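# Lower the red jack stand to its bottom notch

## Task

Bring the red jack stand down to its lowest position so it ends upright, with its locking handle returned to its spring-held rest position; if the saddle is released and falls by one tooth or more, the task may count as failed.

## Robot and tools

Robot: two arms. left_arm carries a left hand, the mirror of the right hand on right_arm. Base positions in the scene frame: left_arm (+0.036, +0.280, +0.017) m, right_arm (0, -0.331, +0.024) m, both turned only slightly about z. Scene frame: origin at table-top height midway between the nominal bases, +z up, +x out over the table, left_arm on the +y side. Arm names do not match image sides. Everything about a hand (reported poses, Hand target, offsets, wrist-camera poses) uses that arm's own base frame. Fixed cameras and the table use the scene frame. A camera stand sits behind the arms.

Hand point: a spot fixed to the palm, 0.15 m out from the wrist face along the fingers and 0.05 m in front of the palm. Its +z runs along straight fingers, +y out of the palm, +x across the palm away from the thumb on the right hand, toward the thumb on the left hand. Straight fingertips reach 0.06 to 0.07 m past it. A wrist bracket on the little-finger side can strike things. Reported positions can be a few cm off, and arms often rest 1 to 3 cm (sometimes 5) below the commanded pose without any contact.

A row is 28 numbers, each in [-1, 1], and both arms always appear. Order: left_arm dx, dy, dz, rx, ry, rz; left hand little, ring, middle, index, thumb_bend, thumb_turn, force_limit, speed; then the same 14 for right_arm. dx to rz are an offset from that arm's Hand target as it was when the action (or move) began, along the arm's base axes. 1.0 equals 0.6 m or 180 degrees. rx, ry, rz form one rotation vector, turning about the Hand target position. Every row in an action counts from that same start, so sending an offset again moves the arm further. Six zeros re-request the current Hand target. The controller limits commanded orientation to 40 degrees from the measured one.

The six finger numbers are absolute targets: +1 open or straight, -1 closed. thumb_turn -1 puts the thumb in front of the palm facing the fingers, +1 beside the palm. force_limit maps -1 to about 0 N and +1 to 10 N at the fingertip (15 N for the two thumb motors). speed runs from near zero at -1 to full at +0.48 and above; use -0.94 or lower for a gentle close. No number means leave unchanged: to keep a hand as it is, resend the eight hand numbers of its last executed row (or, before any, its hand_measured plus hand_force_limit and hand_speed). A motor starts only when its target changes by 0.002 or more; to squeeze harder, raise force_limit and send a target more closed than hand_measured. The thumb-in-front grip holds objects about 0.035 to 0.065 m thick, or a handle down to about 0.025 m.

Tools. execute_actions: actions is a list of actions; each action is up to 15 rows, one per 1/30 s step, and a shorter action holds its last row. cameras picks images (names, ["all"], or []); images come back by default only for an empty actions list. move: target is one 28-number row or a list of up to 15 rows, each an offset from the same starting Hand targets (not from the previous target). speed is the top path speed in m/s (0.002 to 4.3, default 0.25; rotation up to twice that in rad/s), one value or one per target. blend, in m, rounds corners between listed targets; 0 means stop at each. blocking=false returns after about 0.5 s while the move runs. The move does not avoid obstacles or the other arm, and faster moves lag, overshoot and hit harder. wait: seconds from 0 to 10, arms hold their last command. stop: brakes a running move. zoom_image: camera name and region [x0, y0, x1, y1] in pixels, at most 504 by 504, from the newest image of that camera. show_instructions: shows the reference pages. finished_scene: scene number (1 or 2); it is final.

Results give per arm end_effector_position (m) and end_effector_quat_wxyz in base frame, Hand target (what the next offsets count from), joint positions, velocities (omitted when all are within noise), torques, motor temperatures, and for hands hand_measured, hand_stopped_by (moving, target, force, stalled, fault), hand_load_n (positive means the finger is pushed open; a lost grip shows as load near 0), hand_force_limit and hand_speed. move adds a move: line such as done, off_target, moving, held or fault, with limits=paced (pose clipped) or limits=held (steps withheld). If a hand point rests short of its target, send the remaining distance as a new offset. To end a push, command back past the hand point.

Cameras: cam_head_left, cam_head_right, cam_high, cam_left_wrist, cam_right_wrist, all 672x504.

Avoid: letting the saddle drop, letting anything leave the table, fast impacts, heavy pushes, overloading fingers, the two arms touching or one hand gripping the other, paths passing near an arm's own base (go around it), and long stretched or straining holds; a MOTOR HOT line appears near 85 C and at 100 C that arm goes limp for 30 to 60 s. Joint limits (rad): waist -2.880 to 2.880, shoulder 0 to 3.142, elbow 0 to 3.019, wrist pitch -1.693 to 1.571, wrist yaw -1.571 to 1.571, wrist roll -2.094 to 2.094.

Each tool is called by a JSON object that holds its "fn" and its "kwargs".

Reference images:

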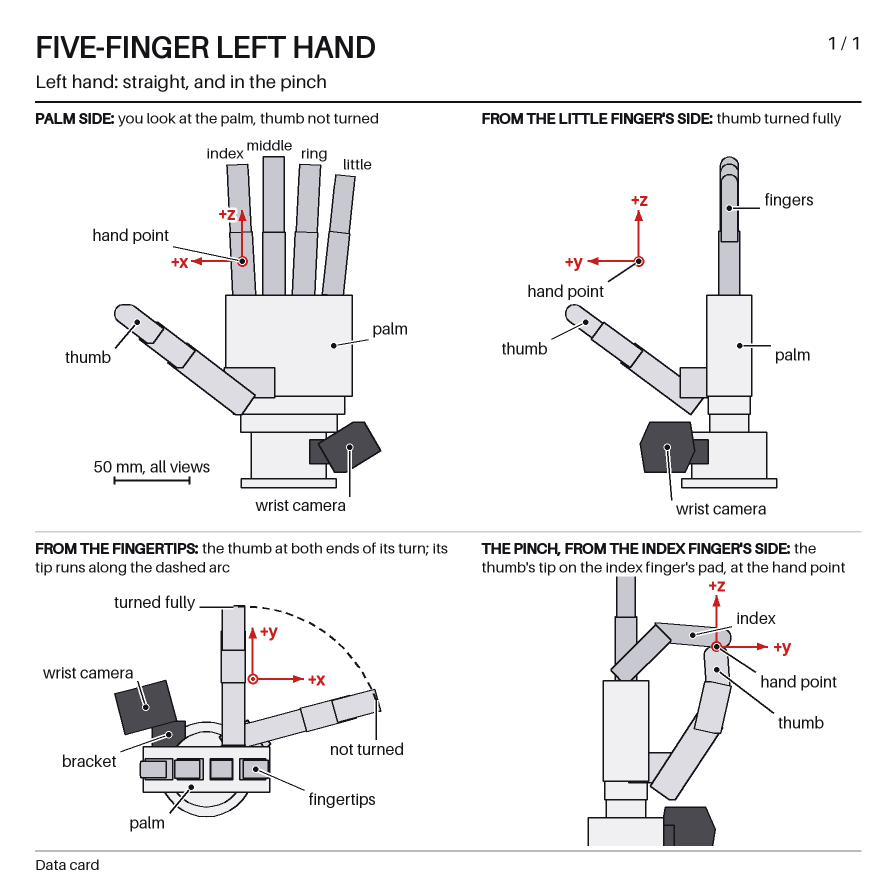

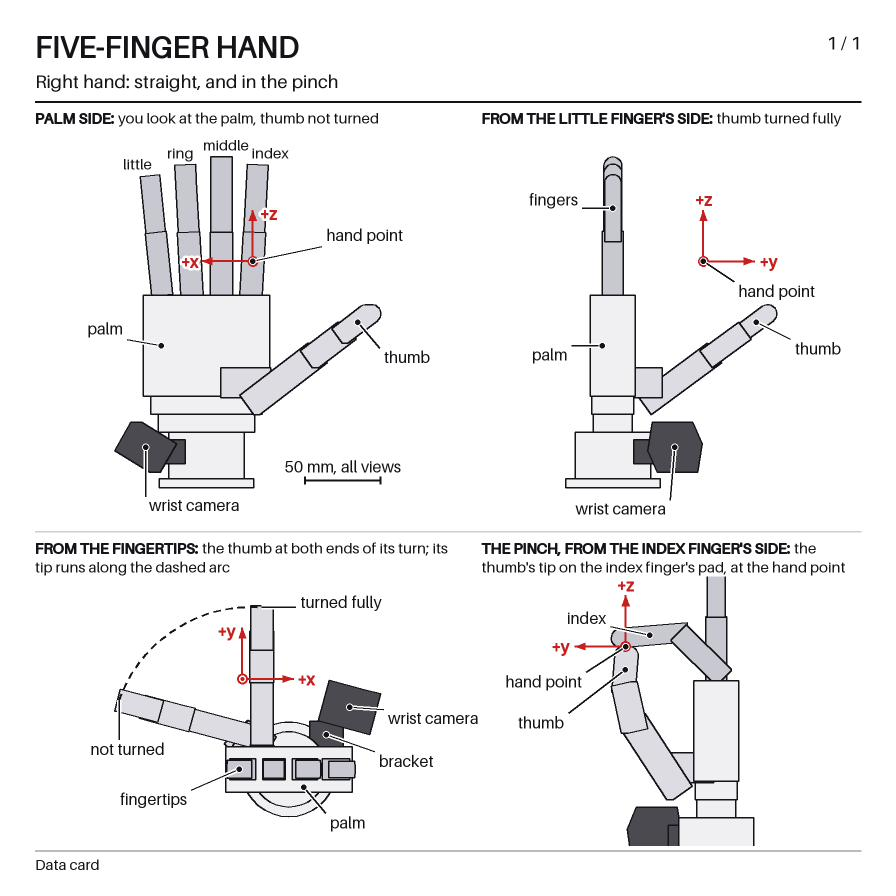

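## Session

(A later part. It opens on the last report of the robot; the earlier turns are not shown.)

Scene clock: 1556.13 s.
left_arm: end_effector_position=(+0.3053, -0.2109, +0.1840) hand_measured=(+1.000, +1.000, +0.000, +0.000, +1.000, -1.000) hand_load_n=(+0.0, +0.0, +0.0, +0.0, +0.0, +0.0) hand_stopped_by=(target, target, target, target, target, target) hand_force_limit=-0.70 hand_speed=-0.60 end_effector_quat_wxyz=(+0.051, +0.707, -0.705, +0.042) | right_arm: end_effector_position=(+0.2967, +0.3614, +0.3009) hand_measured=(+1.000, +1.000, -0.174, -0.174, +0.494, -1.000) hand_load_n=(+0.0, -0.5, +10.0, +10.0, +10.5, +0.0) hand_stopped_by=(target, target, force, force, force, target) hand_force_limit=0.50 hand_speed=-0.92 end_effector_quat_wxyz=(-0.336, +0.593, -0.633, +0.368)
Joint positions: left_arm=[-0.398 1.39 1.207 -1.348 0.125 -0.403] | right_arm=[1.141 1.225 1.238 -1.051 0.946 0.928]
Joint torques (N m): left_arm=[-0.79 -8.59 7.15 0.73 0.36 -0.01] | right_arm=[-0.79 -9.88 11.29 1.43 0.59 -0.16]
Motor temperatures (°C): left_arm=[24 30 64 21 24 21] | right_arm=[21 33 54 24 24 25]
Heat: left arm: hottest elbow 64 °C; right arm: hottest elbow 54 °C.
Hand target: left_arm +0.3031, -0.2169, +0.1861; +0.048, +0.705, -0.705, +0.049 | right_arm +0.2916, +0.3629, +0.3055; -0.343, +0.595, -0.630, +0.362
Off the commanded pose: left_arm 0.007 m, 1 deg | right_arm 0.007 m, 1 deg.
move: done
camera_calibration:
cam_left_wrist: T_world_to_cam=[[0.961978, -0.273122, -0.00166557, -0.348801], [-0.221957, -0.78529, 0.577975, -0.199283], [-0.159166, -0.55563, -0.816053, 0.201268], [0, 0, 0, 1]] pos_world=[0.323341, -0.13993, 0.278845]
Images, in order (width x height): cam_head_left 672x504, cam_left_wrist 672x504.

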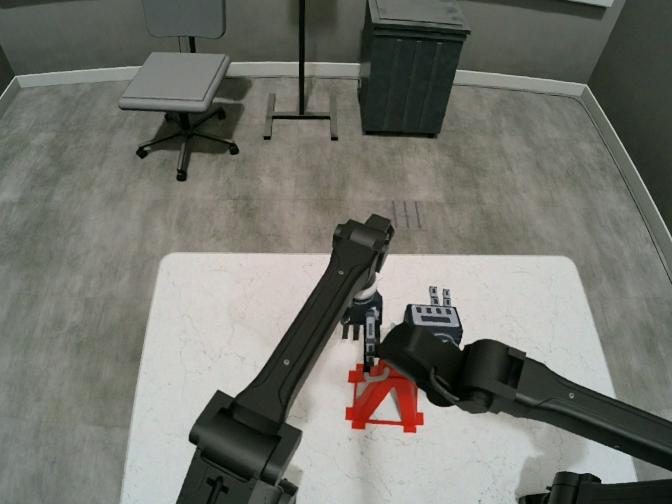

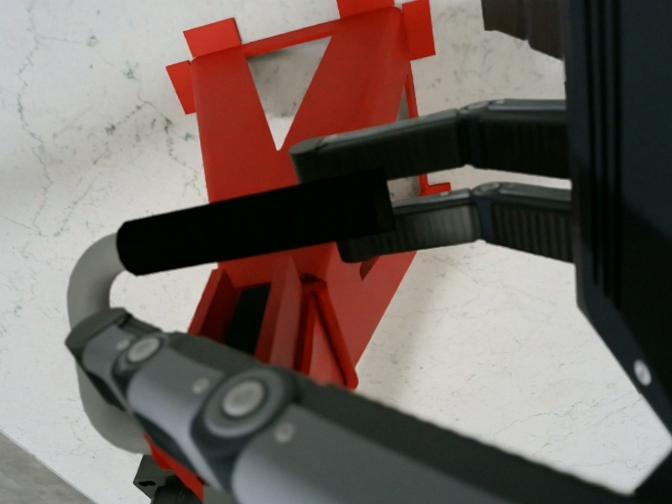

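{"fn": "execute_actions", "kwargs": {"actions": [[[0,0,0,0,0,0,1,1,0.0,0.0,-0.1,-1,-0.4,-0.8, 0,0,0,0,0,0,1,1,-0.5,-0.5,0.1,-1,0.5,-0.92]],[[0,0,0,0,0,0,1,1,0.0,0.0,-0.1,-1,-0.4,-0.8, 0,0,0,0,0,0,1,1,-0.5,-0.5,0.1,-1,0.5,-0.92]],[[0,0,0,0,0,0,1,1,0.0,0.0,-0.1,-1,-0.4,-0.8, 0,0,0,0,0,0,1,1,-0.5,-0.5,0.1,-1,0.5,-0.92]],[[0,0,0,0,0,0,1,1,0.0,0.0,-0.1,-1,-0.4,-0.8, 0,0,0,0,0,0,1,1,-0.5,-0.5,0.1,-1,0.5,-0.92]]], "cameras": ["cam_left_wrist","cam_head_left","cam_right_wrist"]}}

{"fn": "zoom_image", "kwargs": {"camera": "cam_head_left", "region": [315, 295, 435, 415]}}

{"fn": "zoom_image", "kwargs": {"camera": "cam_right_wrist", "region": [400, 230, 672, 504]}}

Scene clock: 1574.10 s.
left_arm: end_effector_position=(+0.3040, -0.2121, +0.1884) hand_measured=(+1.000, +1.000, +0.000, +0.000, +0.354, -1.000) hand_load_n=(+0.0, +0.0, +0.0, +0.0, +3.0, +0.0) hand_stopped_by=(target, target, target, target, force, target) hand_force_limit=-0.40 hand_speed=-0.80 end_effector_quat_wxyz=(+0.051, +0.705, -0.705, +0.048) | right_arm: end_effector_position=(+0.2975, +0.3614, +0.3008) hand_measured=(+1.000, +1.000, -0.174, -0.174, +0.494, -1.000) hand_load_n=(+0.0, +0.0, +11.0, +11.0, +10.5, -0.5) hand_stopped_by=(target, target, force, force, force, target) hand_force_limit=0.50 hand_speed=-0.92 end_effector_quat_wxyz=(-0.336, +0.592, -0.634, +0.368)
Joint positions: left_arm=[-0.4 1.378 1.207 -1.348 0.13 -0.403] | right_arm=[1.139 1.225 1.237 -1.047 0.946 0.928]
Joint torques (N m): left_arm=[-0.62 -7.71 7.19 0.75 0.15 -0.01] | right_arm=[-1.38 -9.52 11.19 1.36 0.58 -0.2]
Motor temperatures (°C): left_arm=[24 30 60 21 24 21] | right_arm=[21 33 53 24 24 25]
Heat: left arm: hottest elbow 60 °C; right arm: hottest elbow 53 °C.
Hand target: left_arm +0.3031, -0.2169, +0.1861; +0.049, +0.705, -0.705, +0.050 | right_arm +0.2914, +0.3629, +0.3055; -0.343, +0.595, -0.630, +0.362
Off the commanded pose: left_arm 0.005 m, 0 deg | right_arm 0.008 m, 1 deg.
camera_calibration:
cam_left_wrist: T_world_to_cam=[[0.961479, -0.274703, 0.00979343, -0.350236], [-0.228654, -0.779515, 0.583158, -0.200777], [-0.152561, -0.562934, -0.812299, 0.199715], [0, 0, 0, 1]] pos_world=[0.321305, -0.140293, 0.282744]
cam_right_wrist: T_world_to_cam=[[-0.542568, -0.250126, -0.801908, 0.487289], [-0.466491, 0.88362, 0.0400125, -0.191366], [0.698574, 0.395792, -0.596106, -0.0567314], [0, 0, 0, 1]] pos_world=[0.214748, 0.313432, 0.3646]
Images, in order (width x height): cam_head_left 672x504, cam_left_wrist 672x504, cam_right_wrist 672x504.

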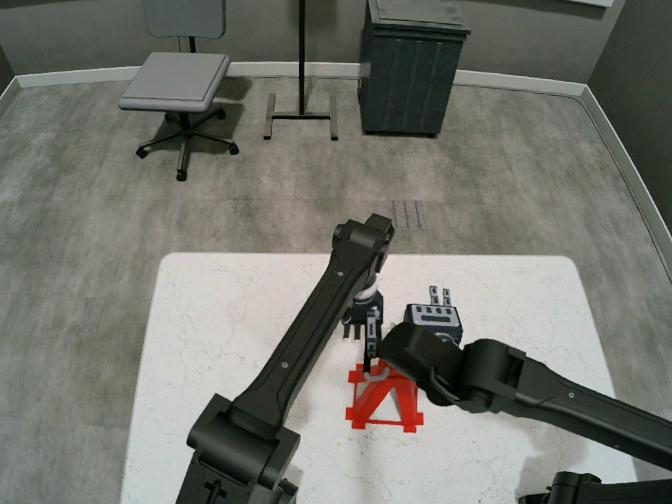

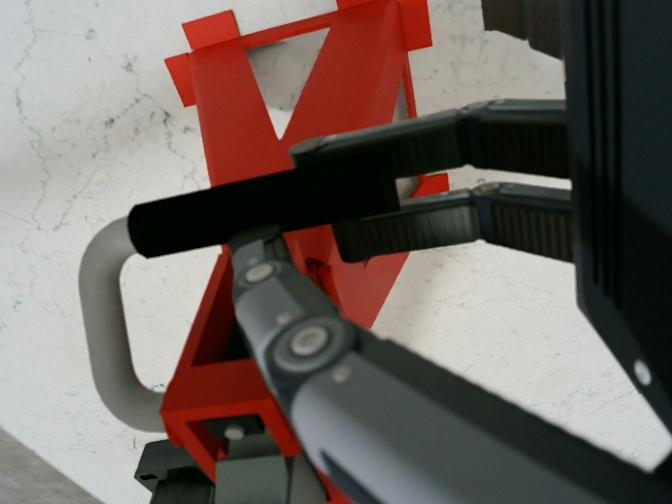

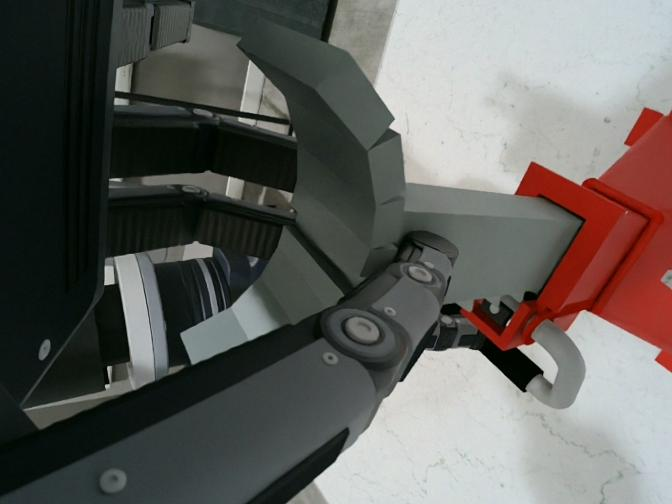

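Scaled by 4.200 from the camera's 672x504 image, which has a finer 960x720 frame.

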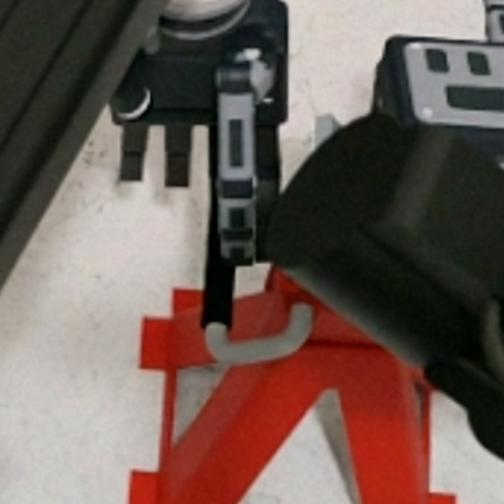

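Scaled by 1.839 from the camera's 672x504 image, which has a finer 960x720 frame.

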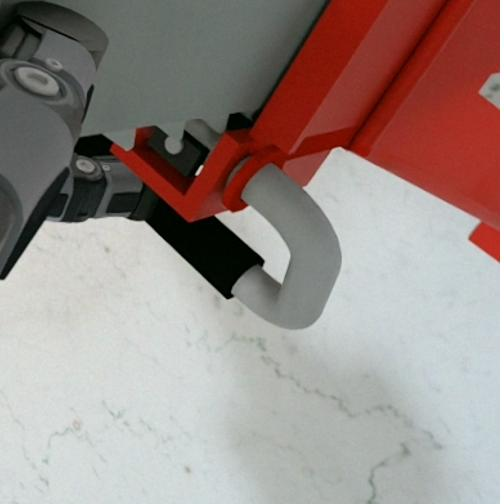

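{"fn": "zoom_image", "kwargs": {"camera": "cam_left_wrist", "region": [60, 180, 430, 504]}}

{"fn": "move", "kwargs": {"target": [0,0,-0.03,0,0,0,1,1,0.0,0.0,-0.1,-1,-0.4,-0.8, 0,0,0,0,0,0,1,1,-0.5,-0.5,0.1,-1,0.5,-0.92], "speed": 0.04, "cameras": ["cam_left_wrist","cam_right_wrist"]}}

{"fn": "zoom_image", "kwargs": {"camera": "cam_left_wrist", "region": [60, 180, 430, 504]}}

{"fn": "zoom_image", "kwargs": {"camera": "cam_right_wrist", "region": [400, 230, 672, 504]}}

Scaled by 1.362 from the camera's 672x504 image, which has a finer 960x720 frame.

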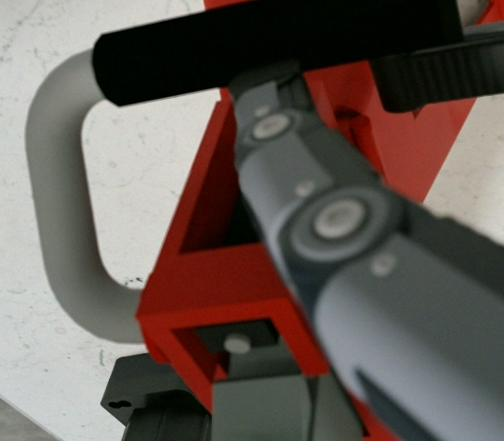

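Scene clock: 1587.73 s.
left_arm: end_effector_position=(+0.3038, -0.2123, +0.1874) hand_measured=(+1.000, +1.000, +0.000, +0.000, +0.356, -1.000) hand_load_n=(+0.0, +0.0, +0.0, +0.0, +6.0, -0.5) hand_stopped_by=(target, target, target, target, force, target) hand_force_limit=-0.40 hand_speed=-0.80 end_effector_quat_wxyz=(+0.047, +0.705, -0.706, +0.059) | right_arm: end_effector_position=(+0.2975, +0.3614, +0.3008) hand_measured=(+1.000, +1.000, -0.174, -0.174, +0.494, -1.000) hand_load_n=(+0.0, +0.0, +11.5, +11.5, +10.0, -0.5) hand_stopped_by=(target, target, force, force, force, target) hand_force_limit=0.50 hand_speed=-0.92 end_effector_quat_wxyz=(-0.336, +0.592, -0.634, +0.368)
Joint positions: left_arm=[-0.4 1.363 1.19 -1.324 0.131 -0.403] | right_arm=[1.139 1.225 1.237 -1.047 0.946 0.928]
Joint torques (N m): left_arm=[-0.62 -5.89 5.56 1.72 0.09 -0.01] | right_arm=[-0.26 -9.58 11.19 1.2 0.54 -0.21]
Motor temperatures (°C): left_arm=[24 30 57 21 24 21] | right_arm=[21 33 53 24 24 25]
Heat: left arm: hottest elbow 57 °C; right arm: hottest elbow 53 °C.
Hand target: left_arm +0.3030, -0.2168, +0.1680; +0.049, +0.705, -0.705, +0.049 | right_arm +0.2914, +0.3630, +0.3055; -0.343, +0.595, -0.630, +0.362
Off the commanded pose: left_arm 0.020 m, 1 deg | right_arm 0.008 m, 1 deg.
move: off_target (left_arm)
camera_calibration:
cam_left_wrist: T_world_to_cam=[[0.96102, -0.274576, 0.0323881, -0.354207], [-0.24079, -0.773634, 0.586099, -0.196059], [-0.135872, -0.571051, -0.809592, 0.191548], [0, 0, 0, 1]] pos_world=[0.319217, -0.139551, 0.281457]
cam_right_wrist: T_world_to_cam=[[-0.542568, -0.250126, -0.801908, 0.487289], [-0.466491, 0.88362, 0.0400125, -0.191366], [0.698574, 0.395792, -0.596106, -0.0567314], [0, 0, 0, 1]] pos_world=[0.214748, 0.313432, 0.3646]
Images, in order (width x height): cam_left_wrist 672x504, cam_right_wrist 672x504.

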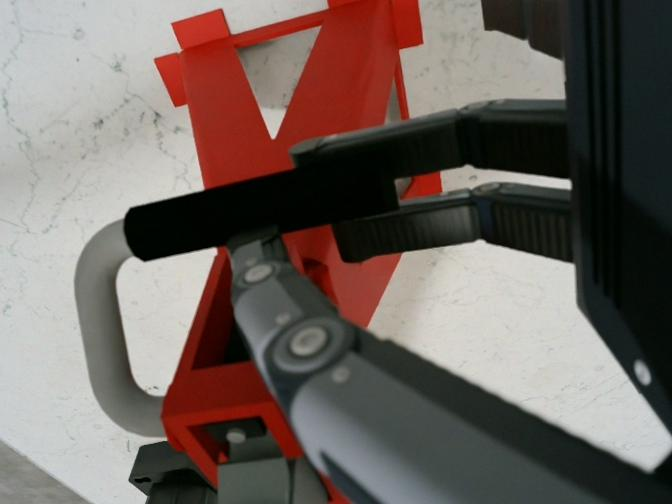

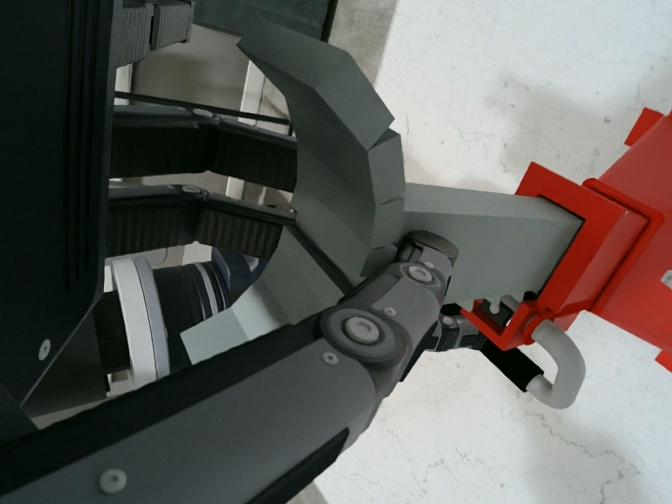

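Scaled by 1.362 from the camera's 672x504 image, which has a finer 960x720 frame.

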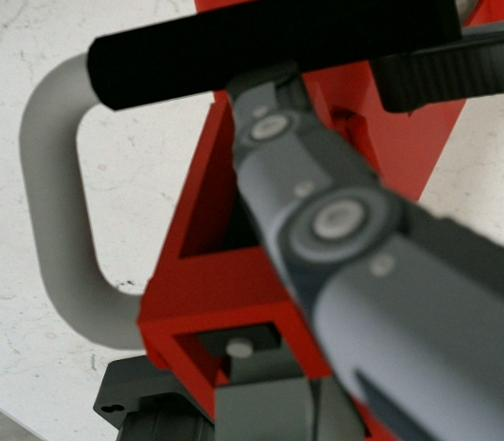

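Scaled by 1.839 from the camera's 672x504 image, which has a finer 960x720 frame.

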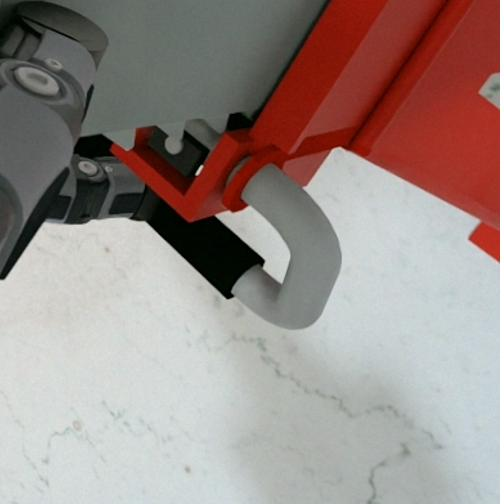

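{"fn": "execute_actions", "kwargs": {"actions": [[[0,0,0.02,0,0,0,1,1,0.0,0.0,1,-1,-0.4,0, 0,0,0,0,0,0,1,1,-0.5,-0.5,0.1,-1,0.5,-0.92]]]}}

{"fn": "move", "kwargs": {"target": [-0.02,0.02,0.05,0,0,0,1,1,-0.05,-0.05,1,-1,0.3,-0.4, 0,0,0,0,0,0,1,1,-0.5,-0.5,0.1,-1,0.5,-0.92], "speed": 0.05, "cameras": ["cam_left_wrist","cam_right_wrist"]}}

Scene clock: 1632.63 s.
left_arm: end_effector_position=(+0.3047, -0.2123, +0.1865) hand_measured=(+1.000, +1.000, +0.000, +0.000, +1.000, -1.000) hand_load_n=(+0.0, +0.0, +0.0, +0.0, +0.0, -0.5) hand_stopped_by=(target, target, target, target, target, target) hand_force_limit=-0.40 hand_speed=0.00 end_effector_quat_wxyz=(+0.045, +0.705, -0.705, +0.060) | right_arm: end_effector_position=(+0.2974, +0.3614, +0.3008) hand_measured=(+1.000, +1.000, -0.174, -0.174, +0.494, -1.000) hand_load_n=(+0.0, +0.0, +10.5, +10.5, +10.5, -1.0) hand_stopped_by=(target, target, force, force, force, target) hand_force_limit=0.50 hand_speed=-0.92 end_effector_quat_wxyz=(-0.336, +0.592, -0.634, +0.368)
Joint positions: left_arm=[-0.4 1.363 1.189 -1.32 0.129 -0.405] | right_arm=[1.139 1.225 1.237 -1.047 0.946 0.928]
Joint torques (N m): left_arm=[-0.67 -6.24 7.56 0.29 0.18 0.01] | right_arm=[-0.97 -9.35 11.29 1.37 0.61 -0.2]
Motor temperatures (°C): left_arm=[24 29 48 22 24 21] | right_arm=[21 33 53 24 24 25]
Heat: left arm: hottest elbow 48 °C; right arm: hottest elbow 53 °C.
Hand target: left_arm +0.3031, -0.2169, +0.1801; +0.049, +0.705, -0.705, +0.050 | right_arm +0.2914, +0.3630, +0.3055; -0.343, +0.595, -0.630, +0.362
Off the commanded pose: left_arm 0.008 m, 1 deg | right_arm 0.008 m, 1 deg.

Scene clock: 1633.60 s.
left_arm: end_effector_position=(+0.2918, -0.2064, +0.1904) hand_measured=(+1.000, +1.000, -0.050, -0.050, +1.000, -1.000) hand_load_n=(+0.0, +0.0, +1.5, +2.0, +0.0, +0.0) hand_stopped_by=(target, target, target, target, target, target) hand_force_limit=0.30 hand_speed=-0.40 end_effector_quat_wxyz=(+0.053, +0.707, -0.704, +0.038) | right_arm: end_effector_position=(+0.2973, +0.3615, +0.3007) hand_measured=(+1.000, +1.000, -0.174, -0.174, +0.494, -1.000) hand_load_n=(+0.0, +0.0, +9.5, +9.5, +11.0, -0.5) hand_stopped_by=(target, target, force, force, force, target) hand_force_limit=0.50 hand_speed=-0.92 end_effector_quat_wxyz=(-0.336, +0.592, -0.633, +0.368)
Joint positions: left_arm=[-0.4 1.355 1.189 -1.372 0.127 -0.405] | right_arm=[1.139 1.225 1.237 -1.047 0.945 0.928]
Joint torques (N m): left_arm=[0.5 -9.35 9.46 -0.99 0.32 0.18] | right_arm=[-0.91 -9.52 11.44 1.22 0.58 -0.2]
Heat: left arm: hottest elbow 48 °C; right arm: hottest elbow 53 °C.
Hand target: left_arm +0.2911, -0.2048, +0.2101; +0.048, +0.705, -0.705, +0.049 | right_arm +0.2915, +0.3629, +0.3055; -0.343, +0.595, -0.630, +0.362
Off the commanded pose: left_arm 0.020 m, 1 deg | right_arm 0.008 m, 1 deg.
move: off_target (left_arm)
camera_calibration:
cam_left_wrist: T_world_to_cam=[[0.962147, -0.27237, -0.009371, -0.333059], [-0.216946, -0.786268, 0.578547, -0.204211], [-0.164947, -0.554614, -0.815595, 0.208695], [0, 0, 0, 1]] pos_world=[0.310572, -0.135535, 0.285235]
cam_right_wrist: T_world_to_cam=[[-0.543159, -0.250459, -0.801404, 0.487255], [-0.467101, 0.883274, 0.0405364, -0.191314], [0.697707, 0.396354, -0.596749, -0.0565471], [0, 0, 0, 1]] pos_world=[0.214747, 0.313433, 0.364499]
Images, in order (width x height): cam_left_wrist 672x504, cam_right_wrist 672x504.

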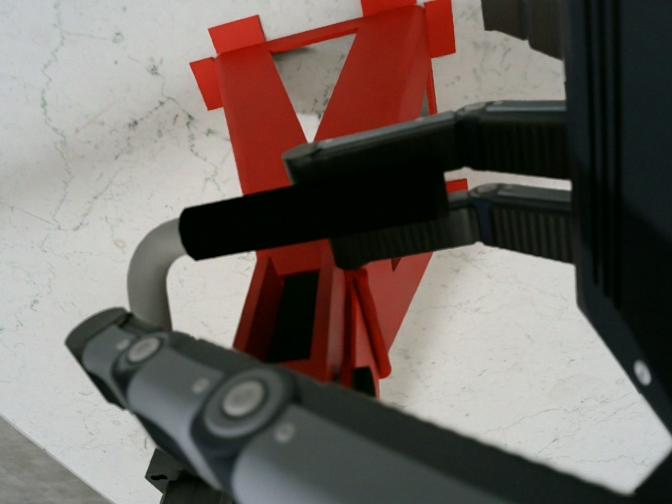

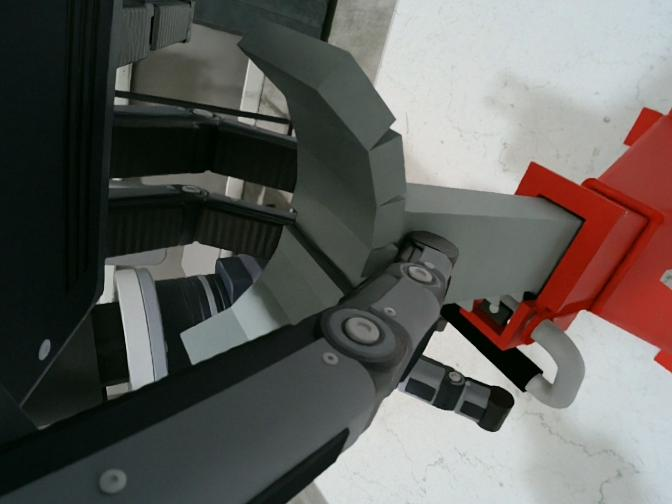

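{"fn": "move", "kwargs": {"target": [0.008,0.0,0.05,0,0,0,1,1,-0.05,-0.05,1,-1,0.3,-0.4, 0,0,0,0,0,0,1,1,-0.5,-0.5,0.1,-1,0.5,-0.92], "speed": 0.05, "cameras": ["cam_left_wrist","cam_right_wrist","cam_high"]}}

{"fn": "zoom_image", "kwargs": {"camera": "cam_high", "region": [290, 70, 410, 190]}}

{"fn": "zoom_image", "kwargs": {"camera": "cam_right_wrist", "region": [400, 230, 672, 504]}}

Scene clock: 1644.70 s.
left_arm: end_effector_position=(+0.2850, -0.2013, +0.1935) hand_measured=(+1.000, +1.000, -0.050, -0.050, +1.000, -1.000) hand_load_n=(+0.0, +0.0, +6.0, +6.5, +0.0, +0.0) hand_stopped_by=(target, target, target, target, target, target) hand_force_limit=0.30 hand_speed=-0.40 end_effector_quat_wxyz=(+0.055, +0.711, -0.701, +0.016) | right_arm: end_effector_position=(+0.2922, +0.3649, +0.3012) hand_measured=(+1.000, +1.000, -0.174, -0.174, +0.494, -1.000) hand_load_n=(+0.0, +0.0, +7.0, +4.0, +11.5, -3.0) hand_stopped_by=(target, target, force, force, force, target) hand_force_limit=0.50 hand_speed=-0.92 end_effector_quat_wxyz=(-0.338, +0.598, -0.630, +0.363)
Joint positions: left_arm=[-0.4 1.36 1.2 -1.42 0.114 -0.414] | right_arm=[1.15 1.222 1.237 -1.047 0.938 0.924]
Joint torques (N m): left_arm=[0.85 -9.76 13.97 -2.17 0.9 0.32] | right_arm=[-1.38 -9.88 11.22 1.32 0.93 -0.16]
Heat: left arm: hottest elbow 51 °C; right arm: hottest elbow 53 °C.
Hand target: left_arm +0.2958, -0.2049, +0.2400; +0.049, +0.705, -0.705, +0.049 | right_arm +0.2915, +0.3629, +0.3054; -0.343, +0.595, -0.630, +0.362
Off the commanded pose: left_arm 0.048 m, 4 deg | right_arm 0.005 m, 1 deg.
move: off_target (left_arm)
camera_calibration:
cam_left_wrist: T_world_to_cam=[[0.96346, -0.263074, -0.0503593, -0.315713], [-0.190216, -0.804375, 0.562849, -0.211783], [-0.188579, -0.532704, -0.825024, 0.225958], [0, 0, 0, 1]] pos_world=[0.306504, -0.13304, 0.289724]
cam_right_wrist: T_world_to_cam=[[-0.542382, -0.257923, -0.799561, 0.487655], [-0.481454, 0.875355, 0.0442215, -0.190792], [0.688494, 0.408936, -0.598955, -0.0551826], [0, 0, 0, 1]] pos_world=[0.210631, 0.315354, 0.365295]
Images, in order (width x height): cam_high 672x504, cam_left_wrist 672x504, cam_right_wrist 672x504.

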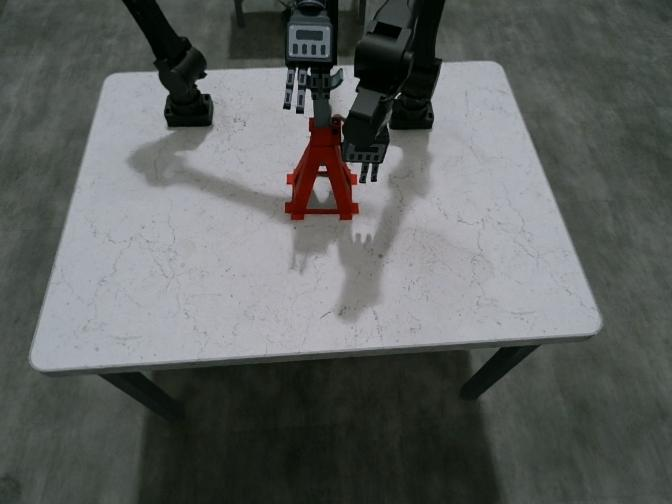

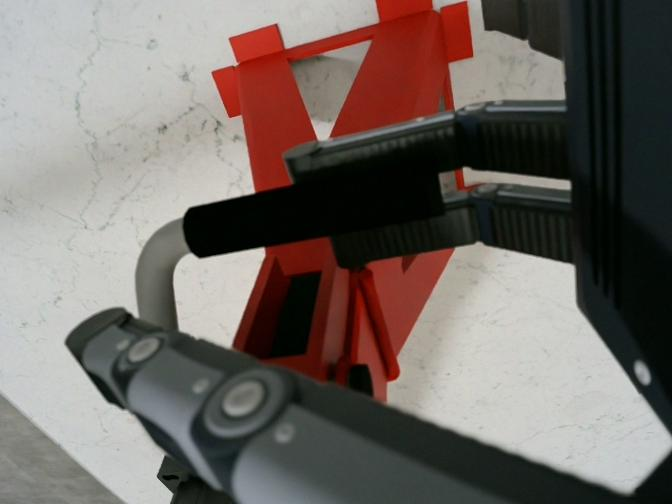

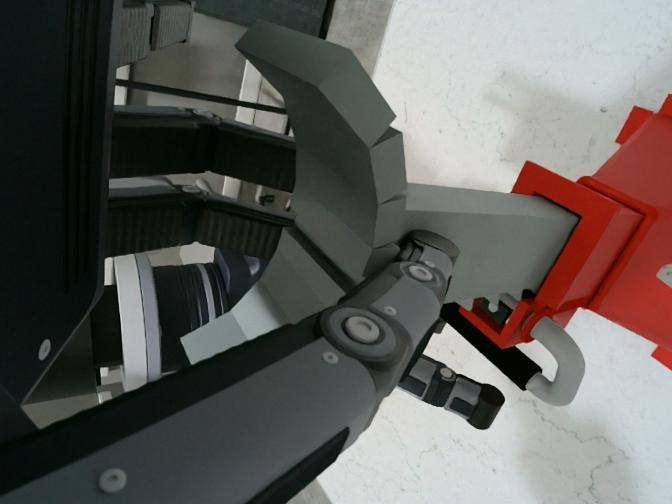

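Scaled by 4.200 from the camera's 672x504 image, which has a finer 960x720 frame.

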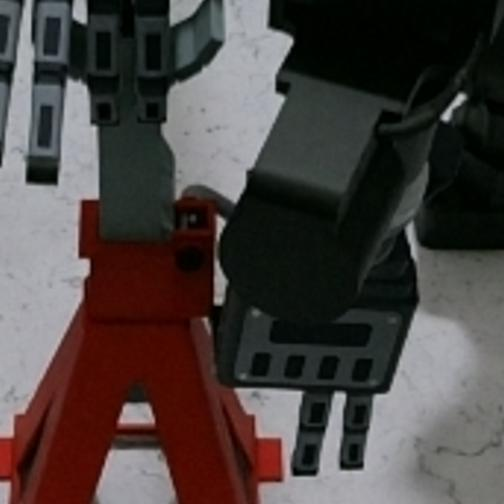

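Scaled by 1.839 from the camera's 672x504 image, which has a finer 960x720 frame.

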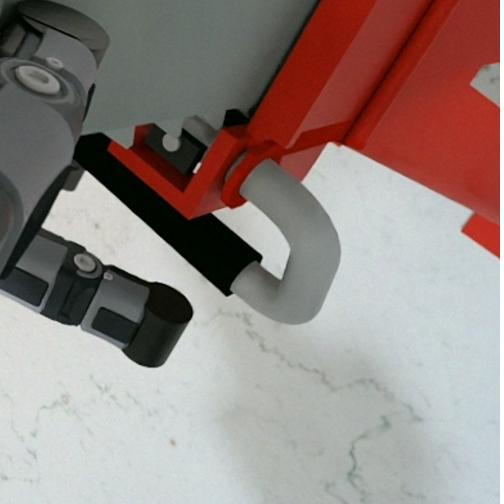

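{"fn": "move", "kwargs": {"target": [0.008,0.0,-0.105,0,0,0,1,1,-0.05,-0.05,1,-1,0.3,-0.4, 0,0,0,0,0,0,1,1,-0.5,-0.5,0.1,-1,0.5,-0.92], "speed": 0.06}}

{"fn": "move", "kwargs": {"target": [0.0,0.0,0,0,0,0,1,1,-0.05,-0.05,1,-1,0.3,-0.4, 0,0,0.045,0,0,0,1,1,-0.5,-0.5,0.1,-1,0.5,-0.92], "speed": 0.05, "cameras": ["cam_left_wrist","cam_right_wrist","cam_high"]}}

{"fn": "zoom_image", "kwargs": {"camera": "cam_high", "region": [290, 70, 410, 190]}}

{"fn": "zoom_image", "kwargs": {"camera": "cam_right_wrist", "region": [400, 230, 672, 504]}}

Scene clock: 1665.53 s.
left_arm: end_effector_position=(+0.2971, -0.2082, +0.1804) hand_measured=(+1.000, +1.000, -0.050, -0.050, +1.000, -1.000) hand_load_n=(+0.0, +0.0, +0.0, +0.0, +0.0, +0.0) hand_stopped_by=(target, target, target, target, target, target) hand_force_limit=0.30 hand_speed=-0.40 end_effector_quat_wxyz=(+0.048, +0.705, -0.706, +0.047) | right_arm: end_effector_position=(+0.2934, +0.3643, +0.3011) hand_measured=(+1.000, +1.000, -0.174, -0.174, +0.494, -1.000) hand_load_n=(+0.0, +0.0, +9.5, +8.5, +9.5, -2.0) hand_stopped_by=(target, target, force, force, force, target) hand_force_limit=0.50 hand_speed=-0.92 end_effector_quat_wxyz=(-0.338, +0.596, -0.631, +0.363)
Joint positions: left_arm=[-0.4 1.361 1.17 -1.328 0.125 -0.403] | right_arm=[1.147 1.222 1.236 -1.045 0.938 0.924]
Joint torques (N m): left_arm=[1.26 -7.12 7.17 0.8 0.41 0.26] | right_arm=[-2.43 -9.88 11.29 1.31 0.89 -0.13]
Motor temperatures (°C): left_arm=[23 28 60 22 24 21] | right_arm=[21 32 54 24 25 25]
Heat: left arm: hottest elbow 60 °C; right arm: hottest elbow 54 °C.
Hand target: left_arm +0.3007, -0.2049, +0.1770; +0.048, +0.705, -0.705, +0.049 | right_arm +0.2915, +0.3629, +0.3055; -0.343, +0.595, -0.630, +0.362
Off the commanded pose: left_arm 0.006 m, 0 deg | right_arm 0.005 m, 1 deg.
move: done

Scene clock: 1666.63 s.
left_arm: end_effector_position=(+0.2971, -0.2082, +0.1804) hand_measured=(+1.000, +1.000, -0.050, -0.050, +1.000, -1.000) hand_load_n=(+0.0, +0.0, +0.0, +0.0, +0.0, +0.0) hand_stopped_by=(target, target, target, target, target, target) hand_force_limit=0.30 hand_speed=-0.40 end_effector_quat_wxyz=(+0.048, +0.705, -0.706, +0.047) | right_arm: end_effector_position=(+0.2913, +0.3600, +0.3010) hand_measured=(+1.000, +1.000, -0.174, -0.174, +0.494, -1.000) hand_load_n=(+0.0, +0.0, +8.0, +7.0, +9.5, +4.0) hand_stopped_by=(target, target, force, force, force, target) hand_force_limit=0.50 hand_speed=-0.92 end_effector_quat_wxyz=(-0.331, +0.597, -0.634, +0.365)
Joint positions: left_arm=[-0.4 1.361 1.17 -1.328 0.125 -0.403] | right_arm=[1.147 1.222 1.243 -1.079 0.938 0.942]
Joint torques (N m): left_arm=[1.26 -7.12 7.17 0.73 0.41 0.26] | right_arm=[-1.32 -9.7 17.32 0.29 0.9 -0.36]
Motor temperatures (°C): left_arm=[23 28 60 22 24 21] | right_arm=[21 32 54 24 25 25]
Heat: left arm: hottest elbow 60 °C; right arm: hottest elbow 54 °C.
Hand target: left_arm +0.3007, -0.2049, +0.1770; +0.048, +0.705, -0.705, +0.049 | right_arm +0.2916, +0.3629, +0.3325; -0.343, +0.595, -0.630, +0.362
Off the commanded pose: left_arm 0.006 m, 0 deg | right_arm 0.032 m, 2 deg.
move: off_target (right_arm)
camera_calibration:
cam_left_wrist: T_world_to_cam=[[0.96142, -0.274872, 0.0108446, -0.342663], [-0.230114, -0.782017, 0.579221, -0.194064], [-0.150731, -0.55937, -0.815099, 0.195109], [0, 0, 0, 1]] pos_world=[0.314195, -0.136812, 0.275155]
cam_right_wrist: T_world_to_cam=[[-0.553064, -0.257156, -0.792459, 0.486557], [-0.470106, 0.88161, 0.0420047, -0.191833], [0.687838, 0.395771, -0.608477, -0.0449604], [0, 0, 0, 1]] pos_world=[0.209841, 0.312037, 0.366277]
Images, in order (width x height): cam_high 672x504, cam_left_wrist 672x504, cam_right_wrist 672x504.

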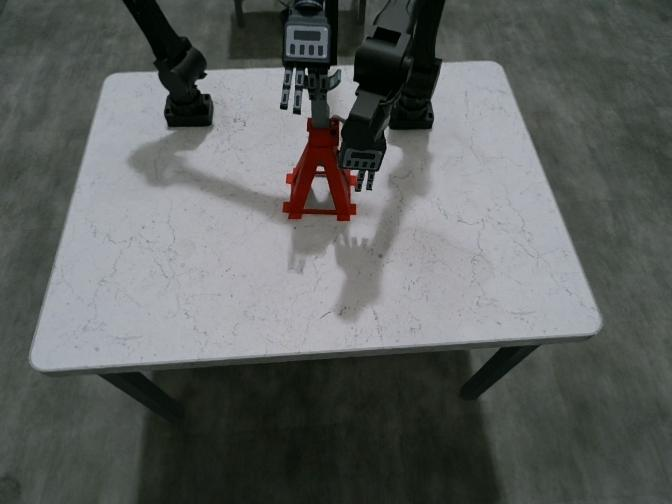

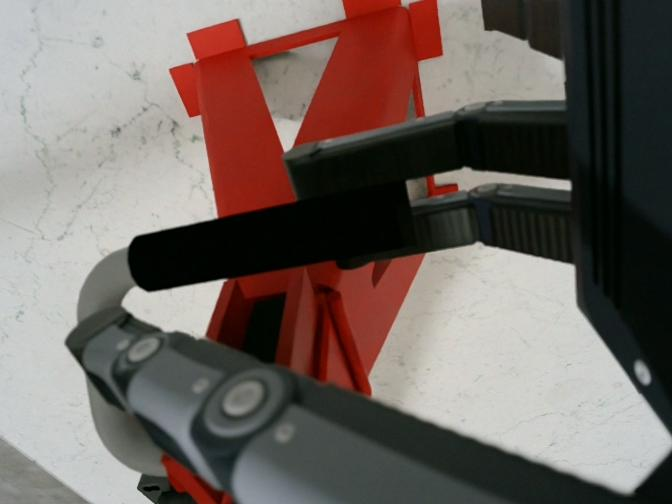

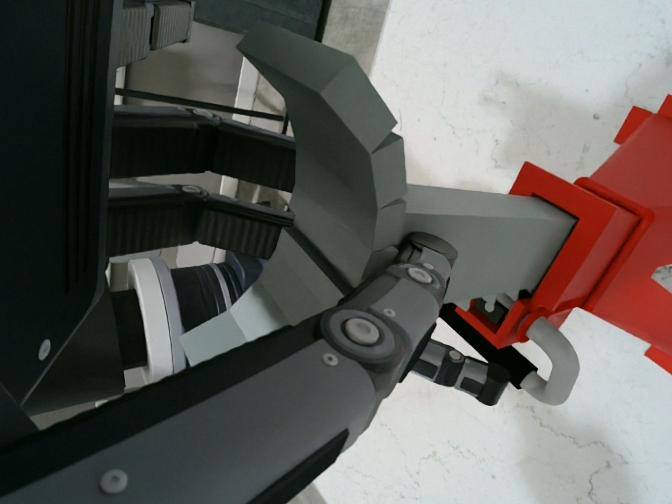

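Scaled by 4.200 from the camera's 672x504 image, which has a finer 960x720 frame.

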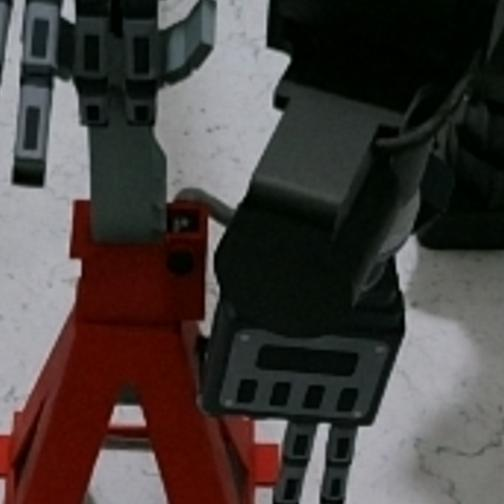

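Scaled by 1.839 from the camera's 672x504 image, which has a finer 960x720 frame.

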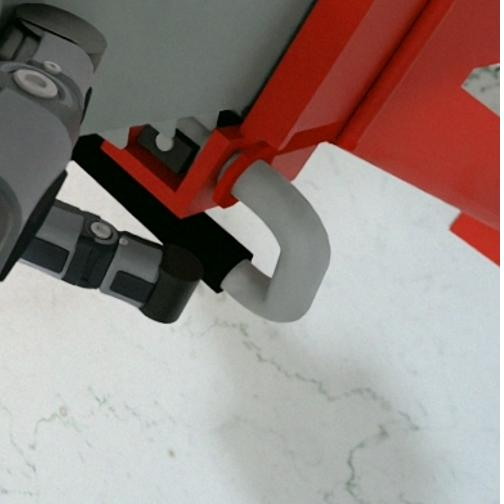

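{"fn": "move", "kwargs": {"target": [0.0,0.0,0,0,0,0,1,1,1,1,1,-1,0.3,0, 0,0,-0.05,0,0,0,1,1,-0.5,-0.5,0.1,-1,0.5,-0.92], "speed": 0.06}}

{"fn": "move", "kwargs": {"target": [0.01,0.02,0.19,0,0,0,1,1,1,1,1,1,0.3,0, 0,0,0,0,0,0,1,1,-0.5,-0.5,0.1,-1,0.5,-0.92], "speed": 0.15, "cameras": ["cam_left_wrist","cam_right_wrist","cam_high"]}}

{"fn": "zoom_image", "kwargs": {"camera": "cam_left_wrist", "region": [240, 120, 440, 320]}}

Scene clock: 1706.27 s.
left_arm: end_effector_position=(+0.2972, -0.2083, +0.1804) hand_measured=(+1.000, +1.000, +1.000, +1.000, +1.000, -1.000) hand_load_n=(+0.0, +0.0, +0.0, +0.0, +0.0, +0.0) hand_stopped_by=(target, target, target, target, target, target) hand_force_limit=0.30 hand_speed=0.00 end_effector_quat_wxyz=(+0.048, +0.705, -0.706, +0.048) | right_arm: end_effector_position=(+0.2956, +0.3616, +0.3003) hand_measured=(+1.000, +1.000, -0.174, -0.174, +0.494, -1.000) hand_load_n=(+0.0, +0.0, +9.5, +10.0, +8.0, +1.0) hand_stopped_by=(target, target, force, force, force, target) hand_force_limit=0.50 hand_speed=-0.92 end_effector_quat_wxyz=(-0.337, +0.592, -0.634, +0.365)
Joint positions: left_arm=[-0.4 1.361 1.17 -1.327 0.126 -0.403] | right_arm=[1.141 1.222 1.234 -1.049 0.942 0.933]
Joint torques (N m): left_arm=[1.26 -7.12 7.19 0.75 0.39 0.26] | right_arm=[-1.08 -9.05 10.77 1.68 0.8 -0.24]
Motor temperatures (°C): left_arm=[23 28 50 21 24 21] | right_arm=[21 31 60 24 25 25]
Heat: left arm: hottest elbow 50 °C; right arm: hottest elbow 60 °C.
Hand target: left_arm +0.3007, -0.2049, +0.1770; +0.049, +0.705, -0.705, +0.049 | right_arm +0.2916, +0.3630, +0.3025; -0.343, +0.595, -0.630, +0.362
Off the commanded pose: left_arm 0.006 m, 0 deg | right_arm 0.005 m, 1 deg.
move: done

Scene clock: 1707.90 s.
left_arm: end_effector_position=(+0.3006, -0.1866, +0.2761) hand_measured=(+1.000, +1.000, +1.000, +1.000, +1.000, +1.000) hand_load_n=(+0.0, +0.0, +0.0, +0.0, +0.0, +0.0) hand_stopped_by=(target, target, target, target, target, target) hand_force_limit=0.30 hand_speed=0.00 end_effector_quat_wxyz=(+0.055, +0.705, -0.707, +0.036) | right_arm: end_effector_position=(+0.2960, +0.3613, +0.3007) hand_measured=(+1.000, +1.000, -0.174, -0.174, +0.496, -1.000) hand_load_n=(+0.0, +0.0, +9.0, +10.0, +13.0, +3.5) hand_stopped_by=(target, target, force, force, force, target) hand_force_limit=0.50 hand_speed=-0.92 end_effector_quat_wxyz=(-0.338, +0.592, -0.633, +0.366)
Joint positions: left_arm=[-0.344 1.353 1.411 -1.611 0.13 -0.342] | right_arm=[1.141 1.22 1.232 -1.044 0.944 0.929]
Joint torques (N m): left_arm=[-0.32 -7.47 10.69 -0.16 0.34 -0.02] | right_arm=[-0.73 -9.23 10.99 1.46 0.66 -0.24]
Motor temperatures (°C): left_arm=[23 28 50 21 24 21] | right_arm=[21 31 60 24 25 25]
Heat: left arm: hottest elbow 50 °C; right arm: hottest elbow 60 °C.
Hand target: left_arm +0.3067, -0.1929, +0.2911; +0.049, +0.705, -0.705, +0.050 | right_arm +0.2915, +0.3629, +0.3024; -0.343, +0.595, -0.630, +0.362
Off the commanded pose: left_arm 0.017 m, 2 deg | right_arm 0.005 m, 1 deg.
move: off_target (left_arm)
camera_calibration:
cam_left_wrist: T_world_to_cam=[[0.960091, -0.279237, -0.0158902, -0.334205], [-0.218799, -0.785249, 0.579233, -0.235775], [-0.174221, -0.55264, -0.815007, 0.294068], [0, 0, 0, 1]] pos_world=[0.320512, -0.115951, 0.370926]
cam_right_wrist: T_world_to_cam=[[-0.541802, -0.248515, -0.802926, 0.48582], [-0.469211, 0.882008, 0.0436246, -0.191625], [0.697346, 0.400378, -0.59448, -0.0574174], [0, 0, 0, 1]] pos_world=[0.213345, 0.312737, 0.364304]
Images, in order (width x height): cam_high 672x504, cam_left_wrist 672x504, cam_right_wrist 672x504.

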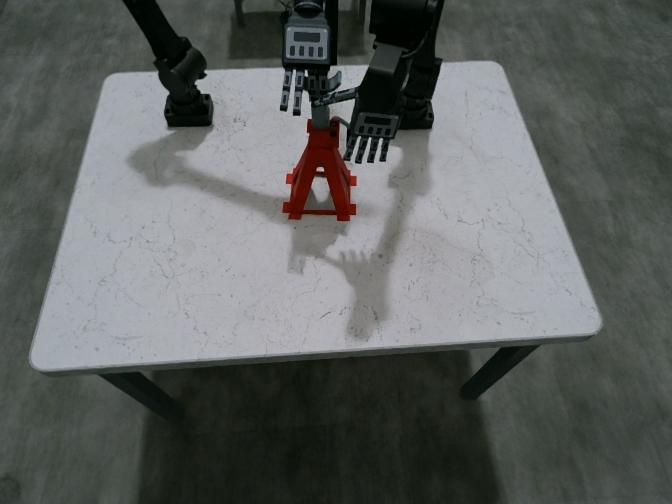

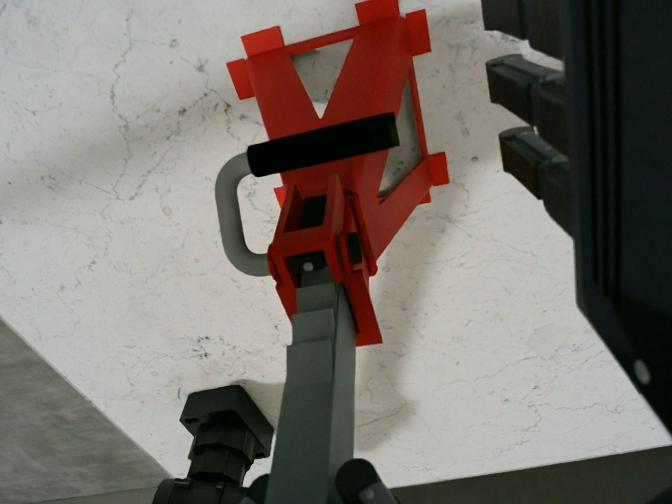

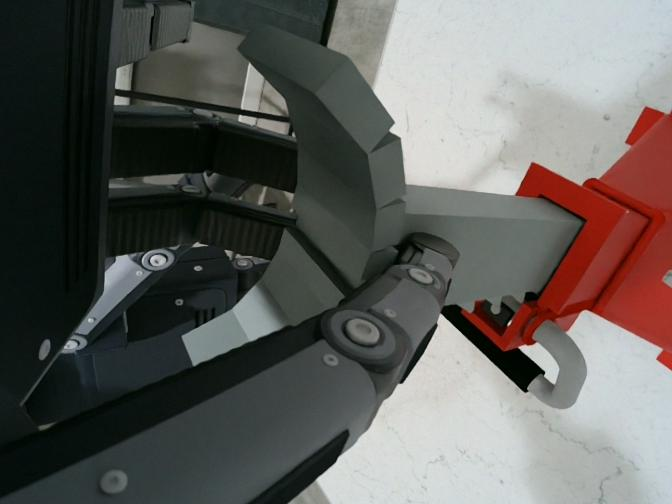

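Scaled by 2.520 from the camera's 672x504 image, which has a finer 960x720 frame.

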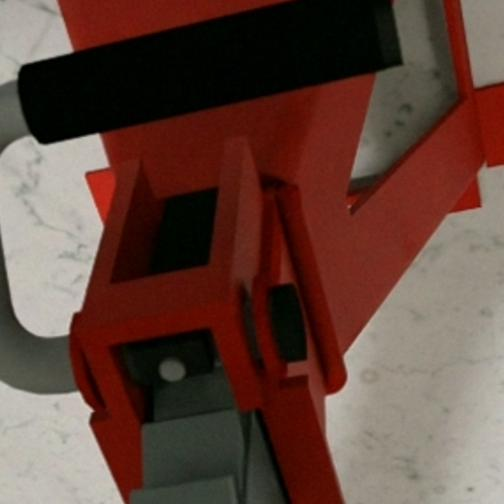

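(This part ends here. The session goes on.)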